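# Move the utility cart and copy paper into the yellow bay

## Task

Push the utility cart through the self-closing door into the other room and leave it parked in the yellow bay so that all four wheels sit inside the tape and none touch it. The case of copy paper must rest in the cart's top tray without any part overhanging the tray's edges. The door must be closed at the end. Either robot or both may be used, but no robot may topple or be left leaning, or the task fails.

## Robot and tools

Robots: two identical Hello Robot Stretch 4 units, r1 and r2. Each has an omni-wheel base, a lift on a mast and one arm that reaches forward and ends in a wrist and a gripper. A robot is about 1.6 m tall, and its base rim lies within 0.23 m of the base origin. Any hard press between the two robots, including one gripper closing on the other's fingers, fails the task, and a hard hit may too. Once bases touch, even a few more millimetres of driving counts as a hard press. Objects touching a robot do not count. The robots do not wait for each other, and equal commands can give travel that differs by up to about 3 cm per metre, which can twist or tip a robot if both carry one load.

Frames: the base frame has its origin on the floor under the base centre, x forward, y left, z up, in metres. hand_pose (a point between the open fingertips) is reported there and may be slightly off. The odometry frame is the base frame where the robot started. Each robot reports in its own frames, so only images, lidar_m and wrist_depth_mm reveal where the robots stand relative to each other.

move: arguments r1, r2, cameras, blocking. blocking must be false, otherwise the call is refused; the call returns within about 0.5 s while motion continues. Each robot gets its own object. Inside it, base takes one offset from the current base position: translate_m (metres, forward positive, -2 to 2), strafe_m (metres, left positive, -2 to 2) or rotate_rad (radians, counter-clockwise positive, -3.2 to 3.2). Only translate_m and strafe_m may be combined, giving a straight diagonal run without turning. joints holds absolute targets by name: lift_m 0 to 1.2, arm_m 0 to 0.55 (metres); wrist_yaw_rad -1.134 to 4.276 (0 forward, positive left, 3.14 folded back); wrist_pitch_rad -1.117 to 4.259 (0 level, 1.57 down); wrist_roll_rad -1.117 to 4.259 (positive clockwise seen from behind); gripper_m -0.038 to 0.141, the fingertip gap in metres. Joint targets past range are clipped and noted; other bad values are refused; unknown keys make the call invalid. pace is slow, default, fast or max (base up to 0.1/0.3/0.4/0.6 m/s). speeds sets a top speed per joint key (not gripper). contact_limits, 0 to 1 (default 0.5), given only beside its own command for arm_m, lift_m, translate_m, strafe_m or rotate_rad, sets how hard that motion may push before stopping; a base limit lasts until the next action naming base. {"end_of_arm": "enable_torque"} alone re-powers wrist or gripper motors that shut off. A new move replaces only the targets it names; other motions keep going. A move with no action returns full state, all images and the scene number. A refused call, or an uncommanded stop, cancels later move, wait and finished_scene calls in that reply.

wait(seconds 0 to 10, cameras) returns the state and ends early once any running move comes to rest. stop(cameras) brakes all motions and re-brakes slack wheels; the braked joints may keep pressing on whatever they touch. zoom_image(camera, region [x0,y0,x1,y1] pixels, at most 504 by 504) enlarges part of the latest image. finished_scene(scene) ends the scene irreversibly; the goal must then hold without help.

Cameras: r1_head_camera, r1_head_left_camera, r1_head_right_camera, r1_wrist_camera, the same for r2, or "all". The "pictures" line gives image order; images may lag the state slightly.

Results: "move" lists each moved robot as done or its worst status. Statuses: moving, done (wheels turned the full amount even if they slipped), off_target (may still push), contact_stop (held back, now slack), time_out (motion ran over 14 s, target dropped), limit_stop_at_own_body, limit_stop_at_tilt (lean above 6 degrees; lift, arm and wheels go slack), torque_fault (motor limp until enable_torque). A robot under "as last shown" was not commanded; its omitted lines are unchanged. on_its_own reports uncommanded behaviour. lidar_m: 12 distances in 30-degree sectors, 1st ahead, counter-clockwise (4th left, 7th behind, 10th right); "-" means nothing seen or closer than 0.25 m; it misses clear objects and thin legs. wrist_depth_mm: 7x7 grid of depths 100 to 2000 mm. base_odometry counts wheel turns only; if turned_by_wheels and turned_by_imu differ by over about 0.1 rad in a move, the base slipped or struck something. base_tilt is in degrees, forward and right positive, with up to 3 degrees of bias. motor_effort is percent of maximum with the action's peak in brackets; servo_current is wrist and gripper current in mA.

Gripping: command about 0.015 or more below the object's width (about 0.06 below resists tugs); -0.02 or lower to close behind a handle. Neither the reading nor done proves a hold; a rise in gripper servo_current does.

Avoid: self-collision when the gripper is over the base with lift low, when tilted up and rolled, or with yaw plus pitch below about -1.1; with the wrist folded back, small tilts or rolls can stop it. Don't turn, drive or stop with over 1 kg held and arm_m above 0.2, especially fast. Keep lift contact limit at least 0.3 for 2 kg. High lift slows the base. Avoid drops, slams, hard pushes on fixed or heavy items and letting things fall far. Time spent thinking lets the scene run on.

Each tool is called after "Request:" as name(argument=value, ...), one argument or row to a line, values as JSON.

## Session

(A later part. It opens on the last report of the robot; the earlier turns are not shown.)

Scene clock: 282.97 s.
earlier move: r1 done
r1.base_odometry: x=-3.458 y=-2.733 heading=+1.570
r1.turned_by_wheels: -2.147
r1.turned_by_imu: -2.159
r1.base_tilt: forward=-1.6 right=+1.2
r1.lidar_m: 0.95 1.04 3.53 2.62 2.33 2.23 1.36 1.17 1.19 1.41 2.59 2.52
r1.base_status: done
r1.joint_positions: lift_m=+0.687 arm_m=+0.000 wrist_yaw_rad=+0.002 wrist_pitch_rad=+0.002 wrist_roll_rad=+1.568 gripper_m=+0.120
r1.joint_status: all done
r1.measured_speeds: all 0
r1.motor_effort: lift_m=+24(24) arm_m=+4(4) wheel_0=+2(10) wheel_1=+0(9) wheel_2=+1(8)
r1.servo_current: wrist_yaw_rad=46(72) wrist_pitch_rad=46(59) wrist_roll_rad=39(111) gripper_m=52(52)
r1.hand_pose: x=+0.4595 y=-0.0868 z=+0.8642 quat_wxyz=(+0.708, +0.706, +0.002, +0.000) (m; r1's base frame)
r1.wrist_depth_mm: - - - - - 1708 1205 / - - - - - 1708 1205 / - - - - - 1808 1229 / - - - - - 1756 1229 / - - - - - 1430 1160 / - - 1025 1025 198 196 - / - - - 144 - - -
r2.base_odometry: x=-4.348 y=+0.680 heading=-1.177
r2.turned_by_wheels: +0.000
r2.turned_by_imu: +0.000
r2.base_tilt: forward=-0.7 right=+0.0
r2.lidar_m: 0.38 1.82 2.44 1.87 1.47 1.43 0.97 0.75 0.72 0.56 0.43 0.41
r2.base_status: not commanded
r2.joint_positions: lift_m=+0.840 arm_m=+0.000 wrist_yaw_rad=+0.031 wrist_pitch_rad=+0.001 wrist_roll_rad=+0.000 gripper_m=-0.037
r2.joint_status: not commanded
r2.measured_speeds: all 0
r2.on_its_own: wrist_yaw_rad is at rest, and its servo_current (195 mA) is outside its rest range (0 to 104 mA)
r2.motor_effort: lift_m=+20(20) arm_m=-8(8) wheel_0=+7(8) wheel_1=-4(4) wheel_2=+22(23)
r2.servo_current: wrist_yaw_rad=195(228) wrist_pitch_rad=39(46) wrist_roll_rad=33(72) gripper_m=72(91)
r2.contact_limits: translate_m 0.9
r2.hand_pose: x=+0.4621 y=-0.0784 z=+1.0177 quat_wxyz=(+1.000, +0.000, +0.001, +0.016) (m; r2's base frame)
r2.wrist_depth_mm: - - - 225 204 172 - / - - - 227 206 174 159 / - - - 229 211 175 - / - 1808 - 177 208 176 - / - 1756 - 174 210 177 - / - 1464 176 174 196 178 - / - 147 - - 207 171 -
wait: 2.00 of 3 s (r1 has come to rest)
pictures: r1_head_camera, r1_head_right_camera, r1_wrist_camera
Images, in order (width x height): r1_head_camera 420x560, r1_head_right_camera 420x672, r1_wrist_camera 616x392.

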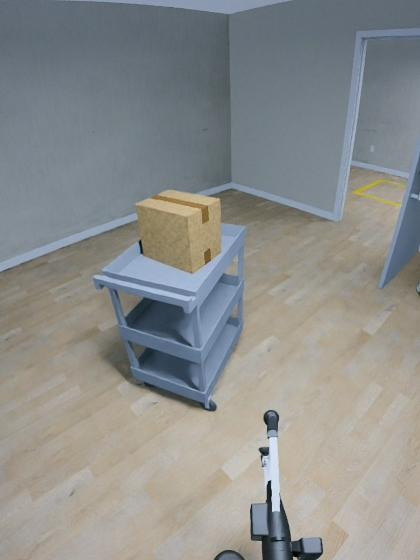

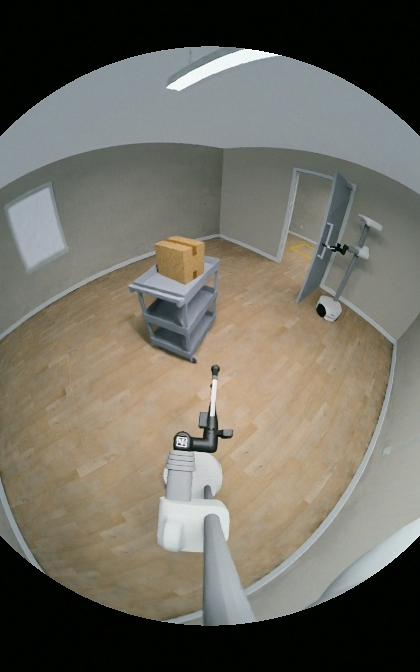

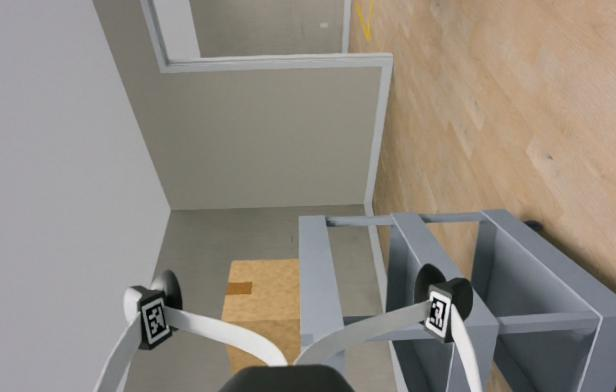

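Request:
move(
  r1={"base":{"translate_m":0.43,"strafe_m":0.6}},
  blocking=false,
)

Request:
wait(
  seconds=4,
)

Request:
move(
  r1={"base":{"rotate_rad":-0.38}},
  blocking=false,
)

Request:
wait(
  seconds=3,
  cameras=["r1_head_camera","r1_wrist_camera"],
)

Scene clock: 301.93 s.
move: r1 moving
r1.base_odometry: x=-3.484 y=-2.714 heading=+1.570
r1.turned_by_wheels: +0.000
r1.turned_by_imu: +0.000
r1.base_tilt: forward=-1.6 right=+1.3
r1.lidar_m: 0.92 1.03 3.51 2.62 2.31 2.28 1.38 1.20 1.23 1.45 2.56 2.50
r1.base_status: translate_m moving; strafe_m moving
r1.joint_positions: lift_m=+0.687 arm_m=+0.000 wrist_yaw_rad=+0.002 wrist_pitch_rad=+0.002 wrist_roll_rad=+1.568 gripper_m=+0.120
r1.joint_status: not commanded
r1.measured_speeds: translate_m=+0.070 strafe_m=+0.100 rotate_rad=-0.004 lift_m=+0.000 arm_m=+0.000 wrist_yaw_rad=+0.000 wrist_pitch_rad=+0.000 wrist_roll_rad=+0.000
r1.motor_effort: lift_m=+24(24) arm_m=+4(4) wheel_0=-8(8) wheel_1=+6(11) wheel_2=-5(7)
r1.servo_current: wrist_yaw_rad=46(65) wrist_pitch_rad=46(46) wrist_roll_rad=52(59) gripper_m=46(52)
r1.hand_pose: x=+0.4595 y=-0.0868 z=+0.8642 quat_wxyz=(+0.708, +0.706, +0.002, +0.000) (m; r1's base frame)
r1.wrist_depth_mm: - - - - - 1708 1229 / - - - - - 1756 1229 / - - - - - 1756 1255 / - - - - - 1708 1182 / - - - - - 1464 1138 / - - 991 1025 197 197 - / - - - 144 - - -
r2.base_odometry: x=-4.348 y=+0.680 heading=-1.177
r2.turned_by_wheels: +0.000
r2.turned_by_imu: +0.000
r2.base_tilt: forward=-0.6 right=+0.0
r2.lidar_m: 0.39 1.78 2.34 1.84 1.46 1.42 0.99 0.75 0.73 0.58 0.41 0.42
r2.base_status: not commanded
r2.joint_positions: lift_m=+0.840 arm_m=+0.000 wrist_yaw_rad=+0.031 wrist_pitch_rad=+0.001 wrist_roll_rad=+0.000 gripper_m=-0.037
r2.joint_status: not commanded
r2.measured_speeds: all 0
r2.motor_effort: lift_m=+20(20) arm_m=-8(8) wheel_0=+7(8) wheel_1=-4(4) wheel_2=+22(22)
r2.servo_current: wrist_yaw_rad=221(221) wrist_pitch_rad=39(46) wrist_roll_rad=46(52) gripper_m=78(85)
r2.contact_limits: translate_m 0.9
r2.hand_pose: x=+0.4621 y=-0.0784 z=+1.0177 quat_wxyz=(+1.000, +0.000, +0.001, +0.016) (m; r2's base frame)
r2.wrist_depth_mm: - - - 224 204 172 - / - - - 228 206 175 158 / - - - 229 211 175 - / - 1756 - 177 208 176 - / - 1808 - 174 210 177 - / - 1537 177 173 195 178 - / - 147 - - 206 171 -
pictures: none

Scene clock: 305.37 s.
earlier move: r1 done
r1.base_odometry: x=-4.058 y=-2.302 heading=+1.570
r1.turned_by_wheels: +0.000
r1.turned_by_imu: +0.004
r1.base_tilt: forward=-1.6 right=+1.3
r1.lidar_m: 0.65 2.76 2.82 2.45 2.18 2.17 2.19 1.91 1.93 2.28 2.59 0.66
r1.base_status: done
r1.joint_positions: lift_m=+0.687 arm_m=+0.000 wrist_yaw_rad=+0.002 wrist_pitch_rad=+0.002 wrist_roll_rad=+1.568 gripper_m=+0.120
r1.joint_status: not commanded
r1.measured_speeds: all 0
r1.motor_effort: lift_m=+24(24) arm_m=+4(4) wheel_0=-2(8) wheel_1=-1(11) wheel_2=-1(8)
r1.servo_current: wrist_yaw_rad=52(72) wrist_pitch_rad=46(52) wrist_roll_rad=39(65) gripper_m=39(52)
r1.hand_pose: x=+0.4595 y=-0.0868 z=+0.8642 quat_wxyz=(+0.708, +0.706, +0.002, +0.000) (m; r1's base frame)
r1.wrist_depth_mm: - - 609 591 - - - / - - 661 640 - - - / - - 723 707 - - - / - - - - - - 512 / - - - - - 1808 1205 / - - - - - 213 1281 / - - - 145 - 1921 1229
r2.base_odometry: x=-4.348 y=+0.680 heading=-1.177
r2.turned_by_wheels: +0.000
r2.turned_by_imu: +0.000
r2.base_tilt: forward=-0.6 right=+0.0
r2.lidar_m: 0.40 1.78 2.73 1.88 1.46 1.43 0.97 0.76 0.70 0.54 0.43 0.41
r2.base_status: not commanded
r2.joint_positions: lift_m=+0.840 arm_m=+0.000 wrist_yaw_rad=+0.031 wrist_pitch_rad=+0.001 wrist_roll_rad=+0.000 gripper_m=-0.037
r2.joint_status: not commanded
r2.measured_speeds: all 0
r2.on_its_own: wrist_yaw_rad is at rest, and its servo_current (202 mA) is outside its rest range (0 to 104 mA)
r2.motor_effort: lift_m=+20(20) arm_m=-8(8) wheel_0=+7(8) wheel_1=-4(4) wheel_2=+22(22)
r2.servo_current: wrist_yaw_rad=202(228) wrist_pitch_rad=39(46) wrist_roll_rad=52(65) gripper_m=78(85)
r2.contact_limits: translate_m 0.9
r2.hand_pose: x=+0.4621 y=-0.0784 z=+1.0177 quat_wxyz=(+1.000, +0.000, +0.001, +0.016) (m; r2's base frame)
r2.wrist_depth_mm: - - - 225 204 172 - / - - - 228 205 174 159 / - - - 229 211 176 - / - 1808 - 177 208 176 - / - 1756 - 174 209 177 - / - 1499 176 173 195 178 - / - 147 - - 206 171 -
wait: 3.43 of 4 s (r1 has come to rest)
pictures: none

Scene clock: 305.87 s.
move: r1 moving
r1.base_odometry: x=-4.058 y=-2.302 heading=+1.326
r1.turned_by_wheels: -0.244
r1.turned_by_imu: -0.246
r1.base_tilt: forward=-1.6 right=+1.3
r1.lidar_m: 0.64 2.88 2.78 2.93 2.22 2.16 2.31 1.97 1.90 2.05 2.73 0.65
r1.base_status: rotate_rad moving
r1.joint_positions: lift_m=+0.687 arm_m=+0.000 wrist_yaw_rad=+0.002 wrist_pitch_rad=+0.002 wrist_roll_rad=+1.568 gripper_m=+0.120
r1.joint_status: not commanded
r1.measured_speeds: translate_m=-0.002 strafe_m=+0.002 rotate_rad=-0.785 lift_m=+0.000 arm_m=+0.000 wrist_yaw_rad=+0.000 wrist_pitch_rad=+0.000 wrist_roll_rad=+0.000
r1.motor_effort: lift_m=+24(24) arm_m=+4(4) wheel_0=+5(8) wheel_1=+2(9) wheel_2=+3(7)
r1.servo_current: wrist_yaw_rad=52(65) wrist_pitch_rad=33(46) wrist_roll_rad=59(59) gripper_m=46(46)
r1.hand_pose: x=+0.4595 y=-0.0868 z=+0.8642 quat_wxyz=(+0.708, +0.706, +0.002, +0.000) (m; r1's base frame)
r1.wrist_depth_mm: - - - - - 462 459 / - - - - - - - / - - 676 661 - - - / - - 707 699 - - 488 / - - 759 439 - - 504 / - - - - 210 197 517 / - - - 145 - 1808 1205
r2.base_odometry: x=-4.348 y=+0.680 heading=-1.177
r2.turned_by_wheels: +0.000
r2.turned_by_imu: +0.000
r2.base_tilt: forward=-0.6 right=+0.0
r2.lidar_m: 0.40 1.73 2.70 1.88 1.46 1.42 0.96 0.71 0.73 0.55 0.41 0.41
r2.base_status: not commanded
r2.joint_positions: lift_m=+0.840 arm_m=+0.000 wrist_yaw_rad=+0.031 wrist_pitch_rad=+0.001 wrist_roll_rad=+0.000 gripper_m=-0.037
r2.joint_status: not commanded
r2.measured_speeds: all 0
r2.motor_effort: lift_m=+20(20) arm_m=-8(9) wheel_0=+7(8) wheel_1=-4(4) wheel_2=+22(22)
r2.servo_current: wrist_yaw_rad=208(228) wrist_pitch_rad=39(46) wrist_roll_rad=39(65) gripper_m=85(85)
r2.contact_limits: translate_m 0.9
r2.hand_pose: x=+0.4621 y=-0.0784 z=+1.0177 quat_wxyz=(+1.000, +0.000, +0.001, +0.016) (m; r2's base frame)
r2.wrist_depth_mm: - - - 225 204 172 - / - - - 228 205 174 159 / - - - 229 211 175 - / - 1756 - 177 208 176 - / - 1808 - 174 210 177 - / - 1537 176 174 196 178 - / - 147 - - 206 171 -
pictures: none

Scene clock: 306.53 s.
earlier move: r1 done
r1.base_odometry: x=-4.058 y=-2.302 heading=+1.190
r1.turned_by_wheels: -0.135
r1.turned_by_imu: -0.136
r1.base_tilt: forward=-1.6 right=+1.3
r1.lidar_m: 0.64 0.66 2.79 2.87 2.32 2.15 2.22 2.04 1.90 1.97 2.55 0.70
r1.base_status: done
r1.joint_positions: lift_m=+0.687 arm_m=+0.000 wrist_yaw_rad=+0.002 wrist_pitch_rad=+0.002 wrist_roll_rad=+1.568 gripper_m=+0.120
r1.joint_status: not commanded
r1.measured_speeds: all 0
r1.motor_effort: lift_m=+24(24) arm_m=+4(4) wheel_0=+3(8) wheel_1=+0(9) wheel_2=+1(7)
r1.servo_current: wrist_yaw_rad=52(65) wrist_pitch_rad=46(59) wrist_roll_rad=46(65) gripper_m=39(46)
r1.hand_pose: x=+0.4595 y=-0.0868 z=+0.8642 quat_wxyz=(+0.708, +0.706, +0.001, +0.000) (m; r1's base frame)
r1.wrist_depth_mm: - - - - - 1708 1182 / - - - - - 1708 1229 / - - - - - 831 1098 / - - - 715 - - 508 / - - 707 691 - - 508 / - - 707 723 211 196 504 / - - 750 145 - - -
r2.base_odometry: x=-4.348 y=+0.680 heading=-1.177
r2.turned_by_wheels: +0.000
r2.turned_by_imu: +0.000
r2.base_tilt: forward=-0.6 right=+0.0
r2.lidar_m: 0.42 1.76 2.72 1.89 1.43 1.44 0.94 0.74 0.73 0.55 0.41 0.41
r2.base_status: not commanded
r2.joint_positions: lift_m=+0.840 arm_m=+0.000 wrist_yaw_rad=+0.031 wrist_pitch_rad=+0.001 wrist_roll_rad=+0.000 gripper_m=-0.037
r2.joint_status: not commanded
r2.measured_speeds: all 0
r2.on_its_own: wrist_yaw_rad is at rest, and its servo_current (228 mA) is outside its rest range (0 to 104 mA)
r2.motor_effort: lift_m=+20(20) arm_m=-8(9) wheel_0=+7(8) wheel_1=-3(4) wheel_2=+22(22)
r2.servo_current: wrist_yaw_rad=228(228) wrist_pitch_rad=33(46) wrist_roll_rad=59(65) gripper_m=85(85)
r2.contact_limits: translate_m 0.9
r2.hand_pose: x=+0.4621 y=-0.0784 z=+1.0177 quat_wxyz=(+1.000, +0.000, +0.001, +0.016) (m; r2's base frame)
r2.wrist_depth_mm: - - - 225 204 172 - / - - - 227 205 175 159 / - - - 229 212 175 - / - 1756 - 177 208 176 - / - 1756 - 174 210 177 - / - 1464 177 174 195 178 - / - 147 - - 206 171 -
wait: 0.67 of 3 s (r1 has come to rest)
pictures: r1_head_camera, r1_wrist_camera
Images, in order (width x height): r1_head_camera 420x560, r1_wrist_camera 616x392.

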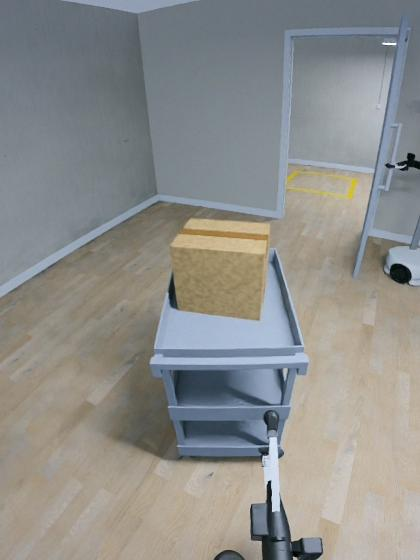

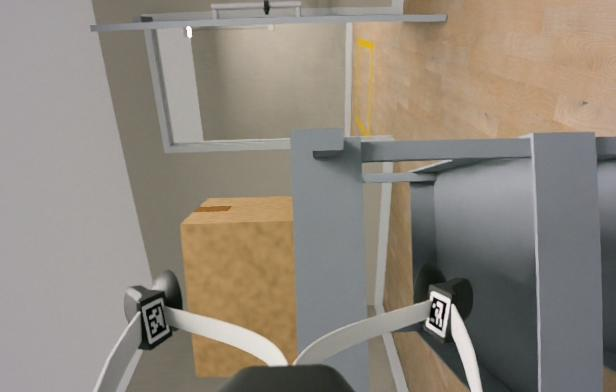

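Request:
move(
  r1={"base":{"translate_m":0.29,"strafe_m":0.035},"pace":"slow","contact_limits":{"translate_m":0.2}},
  blocking=false,
)

Request:
wait(
  seconds=5,
  cameras=["r1_wrist_camera"],
)

Request:
move(
  r1={"joints":{"gripper_m":-0.03}},
  blocking=false,
)

Request:
wait(
  seconds=2.5,
  cameras=["r1_head_camera","r1_wrist_camera"],
)

Scene clock: 319.50 s.
move: r1 moving
r1.base_odometry: x=-4.055 y=-2.290 heading=+1.191
r1.turned_by_wheels: +0.000
r1.turned_by_imu: +0.000
r1.base_tilt: forward=-1.6 right=+1.3
r1.lidar_m: 0.63 0.69 2.80 2.85 2.32 2.19 2.24 2.06 1.91 1.98 2.60 0.68
r1.base_status: translate_m moving; strafe_m moving
r1.joint_positions: lift_m=+0.687 arm_m=+0.000 wrist_yaw_rad=+0.002 wrist_pitch_rad=+0.002 wrist_roll_rad=+1.568 gripper_m=+0.120
r1.joint_status: not commanded
r1.measured_speeds: translate_m=+0.049 strafe_m=+0.005 rotate_rad=+0.000 lift_m=+0.000 arm_m=+0.000 wrist_yaw_rad=+0.000 wrist_pitch_rad=+0.000 wrist_roll_rad=+0.000
r1.motor_effort: lift_m=+24(24) arm_m=+4(4) wheel_0=+7(7) wheel_1=+6(6) wheel_2=-7(7)
r1.servo_current: wrist_yaw_rad=52(65) wrist_pitch_rad=46(46) wrist_roll_rad=59(59) gripper_m=46(46)
r1.contact_limits: translate_m 0.2
r1.hand_pose: x=+0.4595 y=-0.0868 z=+0.8642 quat_wxyz=(+0.708, +0.706, +0.001, +0.000) (m; r1's base frame)
r1.wrist_depth_mm: - - - - - 1708 1229 / - - - - - 1756 1229 / - - - - - 842 1118 / - - - 691 - - 496 / - - 699 691 - - 492 / - - 699 707 210 196 500 / - - 732 145 - - -
r2.base_odometry: x=-4.348 y=+0.680 heading=-1.177
r2.turned_by_wheels: +0.000
r2.turned_by_imu: +0.000
r2.base_tilt: forward=-0.7 right=+0.0
r2.lidar_m: 0.40 1.80 2.71 1.84 1.46 1.42 0.96 0.75 0.72 0.57 0.42 0.41
r2.base_status: not commanded
r2.joint_positions: lift_m=+0.840 arm_m=+0.000 wrist_yaw_rad=+0.031 wrist_pitch_rad=+0.001 wrist_roll_rad=+0.000 gripper_m=-0.037
r2.joint_status: not commanded
r2.measured_speeds: all 0
r2.motor_effort: lift_m=+20(20) arm_m=-8(8) wheel_0=+7(8) wheel_1=-4(4) wheel_2=+22(22)
r2.servo_current: wrist_yaw_rad=202(221) wrist_pitch_rad=39(46) wrist_roll_rad=52(52) gripper_m=85(85)
r2.contact_limits: translate_m 0.9
r2.hand_pose: x=+0.4621 y=-0.0784 z=+1.0177 quat_wxyz=(+1.000, +0.000, +0.001, +0.016) (m; r2's base frame)
r2.wrist_depth_mm: - - - 226 204 172 - / - - - 227 205 174 158 / - - - 229 211 175 - / - 1756 - 177 208 176 - / - 1756 - 174 210 177 - / - 1537 176 174 195 178 - / - 147 - - 206 170 -
pictures: none

Scene clock: 323.20 s.
earlier move: r1 done
r1.base_odometry: x=-3.983 y=-2.020 heading=+1.191
r1.turned_by_wheels: +0.000
r1.turned_by_imu: +0.000
r1.base_tilt: forward=-1.6 right=+1.3
r1.lidar_m: 0.36 0.39 2.63 2.69 2.54 2.41 2.47 2.21 2.07 2.12 2.79 0.42
r1.base_status: done
r1.joint_positions: lift_m=+0.687 arm_m=+0.000 wrist_yaw_rad=+0.001 wrist_pitch_rad=+0.006 wrist_roll_rad=+1.568 gripper_m=+0.120
r1.joint_status: not commanded
r1.measured_speeds: all 0
r1.motor_effort: lift_m=+24(24) arm_m=+4(4) wheel_0=+2(7) wheel_1=+4(7) wheel_2=-4(7)
r1.servo_current: wrist_yaw_rad=52(72) wrist_pitch_rad=46(52) wrist_roll_rad=59(65) gripper_m=39(46)
r1.contact_limits: translate_m 0.2
r1.hand_pose: x=+0.4594 y=-0.0872 z=+0.8631 quat_wxyz=(+0.708, +0.706, +0.002, -0.002) (m; r1's base frame)
r1.wrist_depth_mm: - - - - 220 228 229 / - - - 219 220 1499 1182 / - - - 216 218 820 - / - 439 439 156 217 - - / - 415 418 155 216 - - / - 421 433 155 215 191 - / - 442 445 140 214 - -
r2.base_odometry: x=-4.348 y=+0.680 heading=-1.177
r2.turned_by_wheels: +0.000
r2.turned_by_imu: +0.001
r2.base_tilt: forward=-0.6 right=+0.0
r2.lidar_m: 0.38 1.79 4.12 1.86 1.46 1.41 0.94 0.74 0.73 0.57 0.42 0.41
r2.base_status: not commanded
r2.joint_positions: lift_m=+0.840 arm_m=+0.000 wrist_yaw_rad=+0.031 wrist_pitch_rad=+0.001 wrist_roll_rad=+0.000 gripper_m=-0.037
r2.joint_status: not commanded
r2.measured_speeds: all 0
r2.on_its_own: wrist_yaw_rad is at rest, and its servo_current (208 mA) is outside its rest range (0 to 104 mA)
r2.motor_effort: lift_m=+20(20) arm_m=-8(9) wheel_0=+7(8) wheel_1=-4(4) wheel_2=+22(23)
r2.servo_current: wrist_yaw_rad=208(228) wrist_pitch_rad=39(52) wrist_roll_rad=46(59) gripper_m=78(85)
r2.contact_limits: translate_m 0.9
r2.hand_pose: x=+0.4621 y=-0.0784 z=+1.0177 quat_wxyz=(+1.000, +0.000, +0.001, +0.016) (m; r2's base frame)
r2.wrist_depth_mm: - - - 224 204 172 - / - - - 227 205 174 159 / - - - 229 211 175 - / - 1756 - 177 208 176 - / - - - 174 210 177 - / - 1499 177 173 196 178 - / 1921 147 - - 207 171 -
wait: 3.70 of 5 s (r1 has come to rest)
pictures: r1_wrist_camera
Images, in order (width x height): r1_wrist_camera 616x392.

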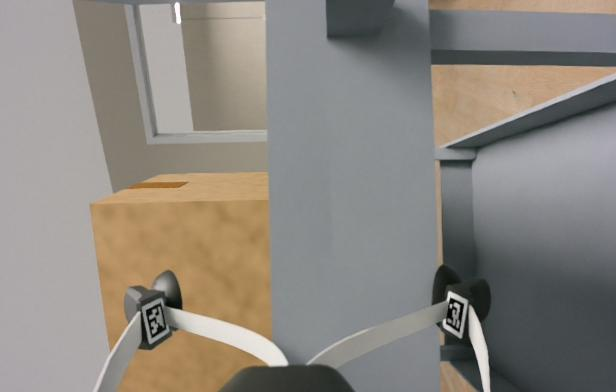

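Scene clock: 323.70 s.
move: r1 moving
r1.base_odometry: x=-3.983 y=-2.020 heading=+1.191
r1.turned_by_wheels: +0.000
r1.turned_by_imu: +0.000
r1.base_tilt: forward=-1.6 right=+1.2
r1.lidar_m: 0.38 0.39 2.63 2.68 2.59 2.41 2.49 2.22 2.07 2.13 2.78 0.42
r1.base_status: not commanded
r1.joint_positions: lift_m=+0.687 arm_m=+0.000 wrist_yaw_rad=+0.001 wrist_pitch_rad=+0.011 wrist_roll_rad=+1.568 gripper_m=+0.106
r1.joint_status: gripper_m moving
r1.measured_speeds: translate_m=+0.000 strafe_m=+0.000 rotate_rad=+0.000 lift_m=+0.000 arm_m=+0.000 wrist_yaw_rad=+0.000 wrist_pitch_rad=+0.027 wrist_roll_rad=+0.000
r1.motor_effort: lift_m=+24(24) arm_m=+3(4) wheel_0=+3(3) wheel_1=+4(4) wheel_2=-4(4)
r1.servo_current: wrist_yaw_rad=39(52) wrist_pitch_rad=65(65) wrist_roll_rad=59(59) gripper_m=130(130)
r1.contact_limits: translate_m 0.2
r1.hand_pose: x=+0.4593 y=-0.0872 z=+0.8616 quat_wxyz=(+0.708, +0.706, +0.004, -0.004) (m; r1's base frame)
r1.wrist_depth_mm: - - - 158 221 229 231 / - - - 218 220 1537 1138 / - - - 218 220 1576 - / - 442 436 156 218 - - / - 415 421 156 216 - - / - 421 427 156 216 187 - / - 436 445 140 216 - -
r2.base_odometry: x=-4.348 y=+0.680 heading=-1.177
r2.turned_by_wheels: +0.000
r2.turned_by_imu: +0.000
r2.base_tilt: forward=-0.6 right=+0.0
r2.lidar_m: 0.39 1.78 4.05 1.87 1.47 1.41 0.97 0.74 0.72 0.55 0.42 0.42
r2.base_status: not commanded
r2.joint_positions: lift_m=+0.840 arm_m=+0.000 wrist_yaw_rad=+0.031 wrist_pitch_rad=+0.001 wrist_roll_rad=+0.000 gripper_m=-0.037
r2.joint_status: not commanded
r2.measured_speeds: all 0
r2.motor_effort: lift_m=+20(20) arm_m=-8(8) wheel_0=+7(8) wheel_1=-4(4) wheel_2=+22(22)
r2.servo_current: wrist_yaw_rad=221(221) wrist_pitch_rad=46(46) wrist_roll_rad=46(52) gripper_m=72(85)
r2.contact_limits: translate_m 0.9
r2.hand_pose: x=+0.4621 y=-0.0784 z=+1.0177 quat_wxyz=(+1.000, +0.000, +0.001, +0.016) (m; r2's base frame)
r2.wrist_depth_mm: - - - 224 204 172 - / - - - 229 204 175 159 / - - - 229 211 175 - / - 1708 - 177 209 176 - / - - - 174 210 177 - / - 1499 176 174 195 178 - / 1921 147 - - 206 170 -
pictures: none

Scene clock: 325.47 s.
earlier move: r1 done
r1.base_odometry: x=-3.983 y=-2.020 heading=+1.190
r1.turned_by_wheels: +0.000
r1.turned_by_imu: +0.000
r1.base_tilt: forward=-1.6 right=+1.3
r1.lidar_m: 0.35 0.40 2.59 2.68 2.57 2.42 2.50 2.22 2.07 2.13 2.79 0.41
r1.base_status: not commanded
r1.joint_positions: lift_m=+0.687 arm_m=+0.000 wrist_yaw_rad=-0.002 wrist_pitch_rad=+0.024 wrist_roll_rad=+1.568 gripper_m=-0.028
r1.joint_status: all done
r1.measured_speeds: translate_m=+0.000 strafe_m=+0.000 rotate_rad=+0.000 lift_m=+0.000 arm_m=+0.000 wrist_yaw_rad=-0.002 wrist_pitch_rad=+0.000 wrist_roll_rad=+0.000
r1.on_its_own: wrist_pitch_rad is at rest, and its servo_current (143 mA) is outside its rest range (0 to 130 mA)
r1.motor_effort: lift_m=+23(24) arm_m=+4(4) wheel_0=+1(3) wheel_1=+3(4) wheel_2=-4(6)
r1.servo_current: wrist_yaw_rad=59(65) wrist_pitch_rad=143(156) wrist_roll_rad=20(72) gripper_m=111(319)
r1.contact_limits: translate_m 0.2
r1.hand_pose: x=+0.4590 y=-0.0879 z=+0.8580 quat_wxyz=(+0.708, +0.706, +0.008, -0.009) (m; r1's base frame)
r1.wrist_depth_mm: - - - - 230 240 242 / - - - 227 229 1430 449 / - - - 224 226 1661 - / - 455 452 224 225 - - / - 421 424 162 224 - - / - 430 187 221 196 164 - / - 150 445 160 220 152 -
r2.base_odometry: x=-4.348 y=+0.680 heading=-1.177
r2.turned_by_wheels: +0.000
r2.turned_by_imu: +0.000
r2.base_tilt: forward=-0.6 right=+0.0
r2.lidar_m: 0.39 1.79 4.08 1.89 1.46 1.41 0.98 0.73 0.70 0.55 0.42 0.41
r2.base_status: not commanded
r2.joint_positions: lift_m=+0.840 arm_m=+0.000 wrist_yaw_rad=+0.031 wrist_pitch_rad=+0.001 wrist_roll_rad=+0.000 gripper_m=-0.037
r2.joint_status: not commanded
r2.measured_speeds: all 0
r2.on_its_own: wrist_yaw_rad is at rest, and its servo_current (215 mA) is outside its rest range (0 to 104 mA)
r2.motor_effort: lift_m=+20(20) arm_m=-8(9) wheel_0=+7(8) wheel_1=-4(4) wheel_2=+22(22)
r2.servo_current: wrist_yaw_rad=215(228) wrist_pitch_rad=33(46) wrist_roll_rad=52(65) gripper_m=78(85)
r2.contact_limits: translate_m 0.9
r2.hand_pose: x=+0.4621 y=-0.0784 z=+1.0177 quat_wxyz=(+1.000, +0.000, +0.001, +0.016) (m; r2's base frame)
r2.wrist_depth_mm: - - - 224 204 172 - / - - - 229 205 174 158 / - - - 229 211 175 - / - 1756 - 177 208 176 - / - - - 174 210 177 - / - 1464 177 173 196 178 - / 1921 147 - - 207 171 -
wait: 1.77 of 2.5 s (r1 has come to rest)
pictures: r1_head_camera, r1_wrist_camera
Images, in order (width x height): r1_head_camera 420x560, r1_wrist_camera 616x392.

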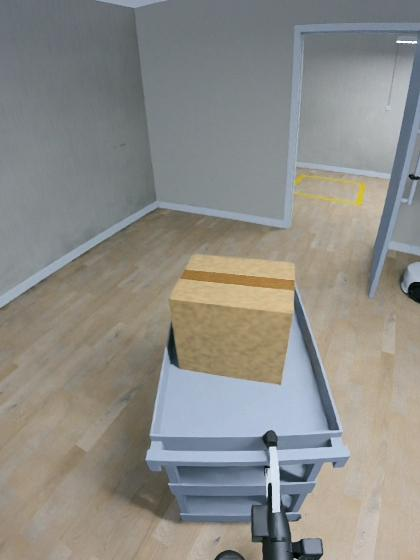

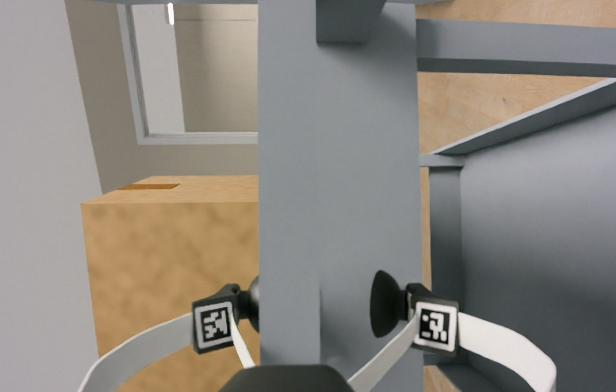

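Request:
move(
  r1={"base":{"strafe_m":0.25},"pace":"slow","contact_limits":{"strafe_m":0.8}},
  blocking=false,
)

Request:
wait(
  seconds=4,
)

Request:
move(
  r1={"base":{"rotate_rad":-0.23},"pace":"slow","contact_limits":{"rotate_rad":0.8}},
  blocking=false,
)

Request:
wait(
  seconds=2.5,
)

Request:
move(
  r1={"base":{"strafe_m":0.25},"pace":"slow","contact_limits":{"strafe_m":0.8}},
  blocking=false,
)

Request:
wait(
  seconds=4,
)

Request:
move(
  r1={"base":{"rotate_rad":-0.22},"pace":"slow","contact_limits":{"rotate_rad":0.8}},
  blocking=false,
)

Request:
wait(
  seconds=2.5,
  cameras=["r1_head_camera","r1_head_right_camera"],
)

Scene clock: 343.80 s.
move: r1 moving
r1.base_odometry: x=-3.996 y=-2.015 heading=+1.190
r1.turned_by_wheels: -0.001
r1.turned_by_imu: -0.001
r1.base_tilt: forward=-1.6 right=+1.3
r1.lidar_m: 0.38 0.38 2.62 2.68 2.57 2.39 2.47 2.22 2.08 2.14 2.79 0.42
r1.base_status: strafe_m moving
r1.joint_positions: lift_m=+0.687 arm_m=+0.000 wrist_yaw_rad=-0.008 wrist_pitch_rad=+0.014 wrist_roll_rad=+1.568 gripper_m=-0.029
r1.joint_status: not commanded
r1.measured_speeds: translate_m=-0.001 strafe_m=+0.055 rotate_rad=+0.001 lift_m=+0.002 arm_m=+0.000 wrist_yaw_rad=-0.038 wrist_pitch_rad=-0.280 wrist_roll_rad=+0.003
r1.motor_effort: lift_m=+22(23) arm_m=+4(4) wheel_0=-11(12) wheel_1=+5(8) wheel_2=-3(4)
r1.servo_current: wrist_yaw_rad=59(59) wrist_pitch_rad=137(143) wrist_roll_rad=39(72) gripper_m=104(111)
r1.contact_limits: strafe_m 0.8
r1.hand_pose: x=+0.4584 y=-0.0899 z=+0.8608 quat_wxyz=(+0.708, +0.706, +0.002, -0.008) (m; r1's base frame)
r1.wrist_depth_mm: - - - - 234 242 245 / - - - 231 231 1576 1182 / - - - 228 229 1576 - / - 469 466 166 227 - - / - 421 424 164 227 - - / - 430 185 163 181 - - / - 147 445 161 222 146 -
r2.base_odometry: x=-4.348 y=+0.680 heading=-1.177
r2.turned_by_wheels: +0.000
r2.turned_by_imu: +0.000
r2.base_tilt: forward=-0.6 right=+0.0
r2.lidar_m: 0.38 1.81 4.07 1.89 1.45 1.42 0.97 0.73 0.73 0.58 0.41 0.40
r2.base_status: not commanded
r2.joint_positions: lift_m=+0.840 arm_m=+0.000 wrist_yaw_rad=+0.031 wrist_pitch_rad=+0.001 wrist_roll_rad=+0.000 gripper_m=-0.037
r2.joint_status: not commanded
r2.measured_speeds: all 0
r2.motor_effort: lift_m=+20(20) arm_m=-8(8) wheel_0=+7(8) wheel_1=-4(4) wheel_2=+22(22)
r2.servo_current: wrist_yaw_rad=221(221) wrist_pitch_rad=39(46) wrist_roll_rad=46(59) gripper_m=85(85)
r2.contact_limits: translate_m 0.9
r2.hand_pose: x=+0.4621 y=-0.0784 z=+1.0177 quat_wxyz=(+1.000, +0.000, +0.001, +0.016) (m; r2's base frame)
r2.wrist_depth_mm: - - - 224 204 172 - / - - - 229 206 174 158 / - - - 229 211 175 - / - 1808 - 177 209 176 - / - - - 174 209 177 - / - 1537 177 173 196 178 - / 1983 147 - - 206 170 -
pictures: none

Scene clock: 346.93 s.
earlier move: r1 done
r1.base_odometry: x=-4.215 y=-1.927 heading=+1.190
r1.turned_by_wheels: +0.000
r1.turned_by_imu: +0.000
r1.base_tilt: forward=-1.6 right=+1.3
r1.lidar_m: 0.40 0.47 2.41 2.46 2.46 2.31 2.39 2.43 2.29 2.37 2.69 0.39
r1.base_status: done
r1.joint_positions: lift_m=+0.687 arm_m=+0.000 wrist_yaw_rad=-0.008 wrist_pitch_rad=+0.003 wrist_roll_rad=+1.568 gripper_m=-0.029
r1.joint_status: not commanded
r1.measured_speeds: all 0
r1.motor_effort: lift_m=+22(23) arm_m=+4(4) wheel_0=-4(15) wheel_1=+1(8) wheel_2=-5(8)
r1.servo_current: wrist_yaw_rad=72(78) wrist_pitch_rad=39(143) wrist_roll_rad=46(72) gripper_m=59(111)
r1.contact_limits: strafe_m 0.8
r1.hand_pose: x=+0.4585 y=-0.0899 z=+0.8641 quat_wxyz=(+0.708, +0.706, -0.002, -0.004) (m; r1's base frame)
r1.wrist_depth_mm: - - - - 196 1397 1182 / - - - 521 202 - - / - 407 410 148 208 - - / - 430 424 153 215 - - / - 459 455 158 221 - - / - - 185 - 183 - - / - 512 525 145 235 135 -
r2.base_odometry: x=-4.348 y=+0.680 heading=-1.177
r2.turned_by_wheels: +0.000
r2.turned_by_imu: +0.000
r2.base_tilt: forward=-0.6 right=+0.0
r2.lidar_m: 0.40 1.86 4.07 1.87 1.46 1.43 0.95 0.75 0.73 0.59 0.44 0.42
r2.base_status: not commanded
r2.joint_positions: lift_m=+0.840 arm_m=+0.000 wrist_yaw_rad=+0.031 wrist_pitch_rad=+0.001 wrist_roll_rad=+0.000 gripper_m=-0.037
r2.joint_status: not commanded
r2.measured_speeds: all 0
r2.on_its_own: wrist_yaw_rad is at rest, and its servo_current (221 mA) is outside its rest range (0 to 104 mA)
r2.motor_effort: lift_m=+20(20) arm_m=-8(9) wheel_0=+7(8) wheel_1=-4(4) wheel_2=+22(22)
r2.servo_current: wrist_yaw_rad=221(228) wrist_pitch_rad=39(46) wrist_roll_rad=46(59) gripper_m=72(85)
r2.contact_limits: translate_m 0.9
r2.hand_pose: x=+0.4621 y=-0.0784 z=+1.0177 quat_wxyz=(+1.000, +0.000, +0.001, +0.016) (m; r2's base frame)
r2.wrist_depth_mm: - - - 225 203 172 - / - - - 228 205 174 159 / - - - 229 211 176 - / - - - 177 208 176 - / - - - 174 210 177 - / - 1708 176 173 196 178 - / - 147 1863 - 206 171 -
wait: 3.13 of 4 s (r1 has come to rest)
pictures: none

Scene clock: 347.43 s.
move: r1 moving
r1.base_odometry: x=-4.215 y=-1.927 heading=+1.066
r1.turned_by_wheels: -0.124
r1.turned_by_imu: -0.124
r1.base_tilt: forward=-1.6 right=+1.3
r1.lidar_m: 0.39 0.43 2.38 2.42 2.60 2.31 2.32 2.58 2.29 2.29 2.78 0.42
r1.base_status: rotate_rad moving
r1.joint_positions: lift_m=+0.687 arm_m=+0.000 wrist_yaw_rad=+0.005 wrist_pitch_rad=+0.003 wrist_roll_rad=+1.568 gripper_m=-0.029
r1.joint_status: not commanded
r1.measured_speeds: translate_m=+0.000 strafe_m=-0.002 rotate_rad=-0.472 lift_m=+0.000 arm_m=+0.003 wrist_yaw_rad=+0.020 wrist_pitch_rad=+0.000 wrist_roll_rad=+0.000
r1.motor_effort: lift_m=+22(22) arm_m=+3(4) wheel_0=+10(12) wheel_1=+7(9) wheel_2=+6(8)
r1.servo_current: wrist_yaw_rad=65(65) wrist_pitch_rad=39(52) wrist_roll_rad=52(59) gripper_m=59(65)
r1.contact_limits: rotate_rad 0.8
r1.hand_pose: x=+0.4597 y=-0.0860 z=+0.8641 quat_wxyz=(+0.708, +0.706, +0.003, +0.001) (m; r1's base frame)
r1.wrist_depth_mm: - - - - 207 227 1138 / - - - - 212 1576 - / - - 492 156 216 - - / - 424 424 159 219 - - / - 452 445 163 224 - - / - 480 462 166 228 - - / - 484 182 167 236 134 -
r2.base_odometry: x=-4.348 y=+0.680 heading=-1.177
r2.turned_by_wheels: +0.000
r2.turned_by_imu: +0.000
r2.base_tilt: forward=-0.6 right=+0.0
r2.lidar_m: 0.41 1.89 4.09 1.85 1.47 1.42 0.98 0.72 0.72 0.53 0.42 0.41
r2.base_status: not commanded
r2.joint_positions: lift_m=+0.840 arm_m=+0.000 wrist_yaw_rad=+0.031 wrist_pitch_rad=+0.001 wrist_roll_rad=+0.000 gripper_m=-0.037
r2.joint_status: not commanded
r2.measured_speeds: all 0
r2.motor_effort: lift_m=+20(20) arm_m=-8(9) wheel_0=+7(8) wheel_1=-4(4) wheel_2=+22(22)
r2.servo_current: wrist_yaw_rad=215(221) wrist_pitch_rad=39(46) wrist_roll_rad=46(52) gripper_m=78(85)
r2.contact_limits: translate_m 0.9
r2.hand_pose: x=+0.4621 y=-0.0784 z=+1.0177 quat_wxyz=(+1.000, +0.000, +0.001, +0.016) (m; r2's base frame)
r2.wrist_depth_mm: - - - 225 204 172 - / - - - 229 206 175 158 / - - - 229 211 176 - / - 1863 - 177 208 176 - / - - - 174 210 177 - / - 1661 176 174 196 178 - / - 147 1921 - 206 170 -
pictures: none

Scene clock: 348.17 s.
earlier move: r1 done
r1.base_odometry: x=-4.215 y=-1.927 heading=+0.961
r1.turned_by_wheels: -0.105
r1.turned_by_imu: -0.105
r1.base_tilt: forward=-1.6 right=+1.3
r1.lidar_m: 0.38 0.40 2.44 2.40 2.73 2.32 2.32 2.70 2.32 2.30 2.62 0.44
r1.base_status: done
r1.joint_positions: lift_m=+0.687 arm_m=+0.000 wrist_yaw_rad=+0.007 wrist_pitch_rad=+0.003 wrist_roll_rad=+1.568 gripper_m=-0.029
r1.joint_status: not commanded
r1.measured_speeds: all 0
r1.motor_effort: lift_m=+22(22) arm_m=-4(4) wheel_0=+6(12) wheel_1=+2(9) wheel_2=+7(11)
r1.servo_current: wrist_yaw_rad=78(85) wrist_pitch_rad=46(52) wrist_roll_rad=33(59) gripper_m=65(65)
r1.contact_limits: rotate_rad 0.8
r1.hand_pose: x=+0.4600 y=-0.0853 z=+0.8641 quat_wxyz=(+0.708, +0.706, +0.004, +0.002) (m; r1's base frame)
r1.wrist_depth_mm: - - - - 237 245 245 / - - - - 236 1576 1182 / - - - - 235 831 - / - 508 430 172 235 - - / - 436 439 172 232 - - / - 449 445 185 231 - - / - 152 181 154 230 125 -
r2.base_odometry: x=-4.348 y=+0.680 heading=-1.177
r2.turned_by_wheels: +0.000
r2.turned_by_imu: +0.000
r2.base_tilt: forward=-0.6 right=+0.0
r2.lidar_m: 0.38 1.88 4.06 1.88 1.46 1.43 0.97 0.75 0.74 0.57 0.43 0.42
r2.base_status: not commanded
r2.joint_positions: lift_m=+0.840 arm_m=+0.000 wrist_yaw_rad=+0.031 wrist_pitch_rad=+0.001 wrist_roll_rad=+0.000 gripper_m=-0.037
r2.joint_status: not commanded
r2.measured_speeds: all 0
r2.on_its_own: wrist_yaw_rad is at rest, and its servo_current (221 mA) is outside its rest range (0 to 104 mA)
r2.motor_effort: lift_m=+20(20) arm_m=-8(9) wheel_0=+7(8) wheel_1=-4(4) wheel_2=+22(23)
r2.servo_current: wrist_yaw_rad=221(228) wrist_pitch_rad=46(46) wrist_roll_rad=39(59) gripper_m=85(85)
r2.contact_limits: translate_m 0.9
r2.hand_pose: x=+0.4621 y=-0.0784 z=+1.0177 quat_wxyz=(+1.000, +0.000, +0.001, +0.016) (m; r2's base frame)
r2.wrist_depth_mm: - - - 226 204 172 - / - - - 229 205 175 159 / - - - 229 211 176 - / - 1863 - 177 208 176 - / - - - 174 209 177 - / - 1661 177 173 195 178 - / - 147 - - 206 170 -
wait: 0.73 of 2.5 s (r1 has come to rest)
pictures: none

Scene clock: 348.67 s.
move: r1 moving
r1.base_odometry: x=-4.226 y=-1.919 heading=+0.961
r1.turned_by_wheels: +0.000
r1.turned_by_imu: +0.000
r1.base_tilt: forward=-1.6 right=+1.3
r1.lidar_m: 0.38 0.41 2.42 2.37 2.71 2.29 2.32 2.67 2.31 2.32 2.63 0.42
r1.base_status: strafe_m moving
r1.joint_positions: lift_m=+0.687 arm_m=+0.000 wrist_yaw_rad=+0.003 wrist_pitch_rad=+0.003 wrist_roll_rad=+1.568 gripper_m=-0.029
r1.joint_status: not commanded
r1.measured_speeds: translate_m=+0.000 strafe_m=+0.057 rotate_rad=-0.001 lift_m=+0.000 arm_m=+0.000 wrist_yaw_rad=-0.010 wrist_pitch_rad=+0.000 wrist_roll_rad=+0.000
r1.motor_effort: lift_m=+22(22) arm_m=-4(4) wheel_0=-7(8) wheel_1=+5(6) wheel_2=+4(5)
r1.servo_current: wrist_yaw_rad=78(78) wrist_pitch_rad=46(52) wrist_roll_rad=52(65) gripper_m=52(65)
r1.contact_limits: strafe_m 0.8
r1.hand_pose: x=+0.4596 y=-0.0866 z=+0.8641 quat_wxyz=(+0.708, +0.706, +0.002, +0.000) (m; r1's base frame)
r1.wrist_depth_mm: - - - - 239 247 248 / - - - - 237 1576 1229 / - - - - 236 1661 - / - 525 439 174 234 - - / - 436 436 173 234 - - / - 452 190 185 182 - - / - 152 459 133 229 134 -
r2.base_odometry: x=-4.348 y=+0.680 heading=-1.177
r2.turned_by_wheels: +0.000
r2.turned_by_imu: +0.000
r2.base_tilt: forward=-0.6 right=+0.0
r2.lidar_m: 0.39 1.86 4.10 1.88 1.45 1.40 0.96 0.75 0.73 0.56 0.43 0.40
r2.base_status: not commanded
r2.joint_positions: lift_m=+0.840 arm_m=+0.000 wrist_yaw_rad=+0.031 wrist_pitch_rad=+0.001 wrist_roll_rad=+0.000 gripper_m=-0.037
r2.joint_status: not commanded
r2.measured_speeds: all 0
r2.motor_effort: lift_m=+20(20) arm_m=-8(9) wheel_0=+7(8) wheel_1=-4(4) wheel_2=+22(22)
r2.servo_current: wrist_yaw_rad=208(221) wrist_pitch_rad=39(46) wrist_roll_rad=59(65) gripper_m=78(85)
r2.contact_limits: translate_m 0.9
r2.hand_pose: x=+0.4621 y=-0.0784 z=+1.0177 quat_wxyz=(+1.000, +0.000, +0.001, +0.016) (m; r2's base frame)
r2.wrist_depth_mm: - - - 224 204 172 - / - - - 227 206 174 159 / - - - 229 212 176 - / - 1808 - 177 209 177 - / - - - 173 210 177 - / - 1618 176 173 195 178 - / - 147 - - 206 170 -
pictures: none

Scene clock: 351.83 s.
earlier move: r1 done
r1.base_odometry: x=-4.420 y=-1.784 heading=+0.961
r1.turned_by_wheels: -0.001
r1.turned_by_imu: -0.001
r1.base_tilt: forward=-1.6 right=+1.3
r1.lidar_m: 0.40 0.45 2.21 2.13 2.49 2.26 2.24 2.62 2.54 2.55 2.90 0.40
r1.base_status: done
r1.joint_positions: lift_m=+0.687 arm_m=+0.000 wrist_yaw_rad=-0.007 wrist_pitch_rad=+0.002 wrist_roll_rad=+1.568 gripper_m=-0.029
r1.joint_status: not commanded
r1.measured_speeds: all 0
r1.motor_effort: lift_m=+22(22) arm_m=+4(4) wheel_0=-5(13) wheel_1=+4(9) wheel_2=-5(7)
r1.servo_current: wrist_yaw_rad=78(78) wrist_pitch_rad=39(52) wrist_roll_rad=46(65) gripper_m=59(65)
r1.contact_limits: strafe_m 0.8
r1.hand_pose: x=+0.4587 y=-0.0894 z=+0.8643 quat_wxyz=(+0.708, +0.706, -0.002, -0.003) (m; r1's base frame)
r1.wrist_depth_mm: - - - - 196 1430 1229 / - - - 554 202 - - / - 410 404 148 208 - - / - 427 424 153 214 - - / - 455 452 158 220 - - / - - 186 163 182 - - / - 500 517 144 234 135 -
r2.base_odometry: x=-4.348 y=+0.680 heading=-1.177
r2.turned_by_wheels: +0.000
r2.turned_by_imu: +0.000
r2.base_tilt: forward=-0.6 right=+0.0
r2.lidar_m: 0.42 1.97 4.06 1.90 1.45 1.41 0.96 0.75 0.71 0.57 0.44 0.40
r2.base_status: not commanded
r2.joint_positions: lift_m=+0.840 arm_m=+0.000 wrist_yaw_rad=+0.031 wrist_pitch_rad=+0.001 wrist_roll_rad=+0.000 gripper_m=-0.037
r2.joint_status: not commanded
r2.measured_speeds: all 0
r2.on_its_own: wrist_yaw_rad is at rest, and its servo_current (215 mA) is outside its rest range (0 to 104 mA)
r2.motor_effort: lift_m=+20(20) arm_m=-8(9) wheel_0=+7(8) wheel_1=-4(4) wheel_2=+22(22)
r2.servo_current: wrist_yaw_rad=215(228) wrist_pitch_rad=39(52) wrist_roll_rad=33(65) gripper_m=78(85)
r2.contact_limits: translate_m 0.9
r2.hand_pose: x=+0.4621 y=-0.0784 z=+1.0177 quat_wxyz=(+1.000, +0.000, +0.001, +0.016) (m; r2's base frame)
r2.wrist_depth_mm: - - - 225 204 172 - / - - - 227 205 174 159 / - - - 229 211 176 - / - - - 177 209 176 - / - - - 174 210 177 - / - - 176 174 195 178 - / - 1661 1863 - 206 171 -
wait: 3.17 of 4 s (r1 has come to rest)
pictures: none

Scene clock: 352.33 s.
move: r1 moving
r1.base_odometry: x=-4.420 y=-1.784 heading=+0.837
r1.turned_by_wheels: -0.124
r1.turned_by_imu: -0.124
r1.base_tilt: forward=-1.6 right=+1.3
r1.lidar_m: 0.39 0.43 2.25 2.16 2.36 2.29 2.23 2.48 2.59 2.52 2.73 0.40
r1.base_status: rotate_rad moving
r1.joint_positions: lift_m=+0.687 arm_m=+0.000 wrist_yaw_rad=+0.004 wrist_pitch_rad=+0.002 wrist_roll_rad=+1.568 gripper_m=-0.029
r1.joint_status: not commanded
r1.measured_speeds: translate_m=-0.002 strafe_m=+0.000 rotate_rad=-0.467 lift_m=+0.000 arm_m=+0.000 wrist_yaw_rad=+0.004 wrist_pitch_rad=+0.000 wrist_roll_rad=+0.000
r1.motor_effort: lift_m=+22(22) arm_m=+4(4) wheel_0=+11(11) wheel_1=+5(8) wheel_2=+5(7)
r1.servo_current: wrist_yaw_rad=59(59) wrist_pitch_rad=39(52) wrist_roll_rad=39(59) gripper_m=59(59)
r1.contact_limits: rotate_rad 0.8
r1.hand_pose: x=+0.4596 y=-0.0863 z=+0.8643 quat_wxyz=(+0.708, +0.706, +0.002, +0.001) (m; r1's base frame)
r1.wrist_depth_mm: - - - 148 205 229 1138 / - - - - 209 778 - / - - 484 154 214 - - / - 424 424 158 218 - - / - 445 445 161 224 - - / - 484 191 197 226 - - / - - 182 165 233 134 -
r2.base_odometry: x=-4.348 y=+0.680 heading=-1.177
r2.turned_by_wheels: +0.000
r2.turned_by_imu: +0.000
r2.base_tilt: forward=-0.6 right=+0.0
r2.lidar_m: 0.39 1.93 4.08 1.85 1.46 1.41 0.99 0.74 0.71 0.56 0.42 0.42
r2.base_status: not commanded
r2.joint_positions: lift_m=+0.840 arm_m=+0.000 wrist_yaw_rad=+0.031 wrist_pitch_rad=+0.001 wrist_roll_rad=+0.000 gripper_m=-0.037
r2.joint_status: not commanded
r2.measured_speeds: all 0
r2.motor_effort: lift_m=+20(20) arm_m=-8(9) wheel_0=+7(8) wheel_1=-4(4) wheel_2=+22(22)
r2.servo_current: wrist_yaw_rad=215(234) wrist_pitch_rad=46(46) wrist_roll_rad=59(59) gripper_m=78(85)
r2.contact_limits: translate_m 0.9
r2.hand_pose: x=+0.4621 y=-0.0784 z=+1.0177 quat_wxyz=(+1.000, +0.000, +0.001, +0.016) (m; r2's base frame)
r2.wrist_depth_mm: - - - 225 204 172 - / - - - 228 204 174 159 / - - - 229 211 176 - / - - - 177 208 176 - / - - - 174 210 177 - / - 1863 177 173 196 178 - / - 1661 1921 - 206 171 -
pictures: none

Scene clock: 353.07 s.
earlier move: r1 done
r1.base_odometry: x=-4.420 y=-1.784 heading=+0.742
r1.turned_by_wheels: -0.095
r1.turned_by_imu: -0.095
r1.base_tilt: forward=-1.6 right=+1.3
r1.lidar_m: 0.39 0.39 2.28 2.15 2.28 2.33 2.25 2.37 2.62 2.52 2.64 0.44
r1.base_status: done
r1.joint_positions: lift_m=+0.687 arm_m=+0.000 wrist_yaw_rad=+0.006 wrist_pitch_rad=+0.002 wrist_roll_rad=+1.568 gripper_m=-0.029
r1.joint_status: not commanded
r1.measured_speeds: all 0
r1.motor_effort: lift_m=+22(22) arm_m=-4(4) wheel_0=+5(11) wheel_1=+3(8) wheel_2=+7(11)
r1.servo_current: wrist_yaw_rad=39(72) wrist_pitch_rad=46(52) wrist_roll_rad=39(65) gripper_m=52(65)
r1.contact_limits: rotate_rad 0.8
r1.hand_pose: x=+0.4599 y=-0.0856 z=+0.8643 quat_wxyz=(+0.708, +0.706, +0.003, +0.002) (m; r1's base frame)
r1.wrist_depth_mm: - - - - 236 242 242 / - - - - 234 1537 1255 / - - - - 235 1537 - / - 496 436 173 232 - - / - 439 439 172 232 - - / - 449 442 185 231 - - / - 152 182 153 230 125 -
r2.base_odometry: x=-4.348 y=+0.680 heading=-1.177
r2.turned_by_wheels: +0.000
r2.turned_by_imu: +0.000
r2.base_tilt: forward=-0.6 right=+0.0
r2.lidar_m: 0.37 1.93 4.09 1.87 1.47 1.43 0.97 0.74 0.73 0.55 0.42 0.40
r2.base_status: not commanded
r2.joint_positions: lift_m=+0.840 arm_m=+0.000 wrist_yaw_rad=+0.031 wrist_pitch_rad=+0.001 wrist_roll_rad=+0.000 gripper_m=-0.037
r2.joint_status: not commanded
r2.measured_speeds: all 0
r2.on_its_own: wrist_yaw_rad is at rest, and its servo_current (215 mA) is outside its rest range (0 to 104 mA)
r2.motor_effort: lift_m=+20(20) arm_m=-8(9) wheel_0=+7(8) wheel_1=-4(4) wheel_2=+22(22)
r2.servo_current: wrist_yaw_rad=215(234) wrist_pitch_rad=46(46) wrist_roll_rad=46(59) gripper_m=85(85)
r2.contact_limits: translate_m 0.9
r2.hand_pose: x=+0.4621 y=-0.0784 z=+1.0177 quat_wxyz=(+1.000, +0.000, +0.001, +0.016) (m; r2's base frame)
r2.wrist_depth_mm: - - - 224 204 172 - / - - - 228 204 174 158 / - - - 229 212 175 - / - - - 177 208 176 - / - - - 174 210 177 - / - 1661 177 174 195 178 - / - 156 1863 - 206 171 -
wait: 0.73 of 2.5 s (r1 has come to rest)
pictures: r1_head_camera, r1_head_right_camera
Images, in order (width x height): r1_head_camera 420x560, r1_head_right_camera 420x672.

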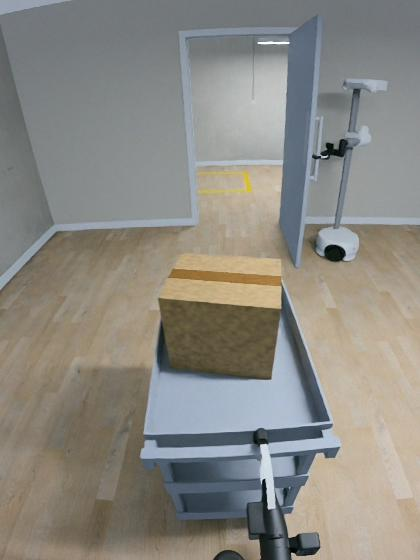

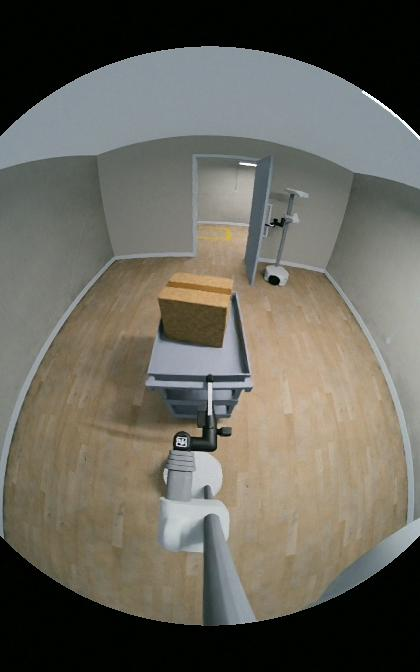

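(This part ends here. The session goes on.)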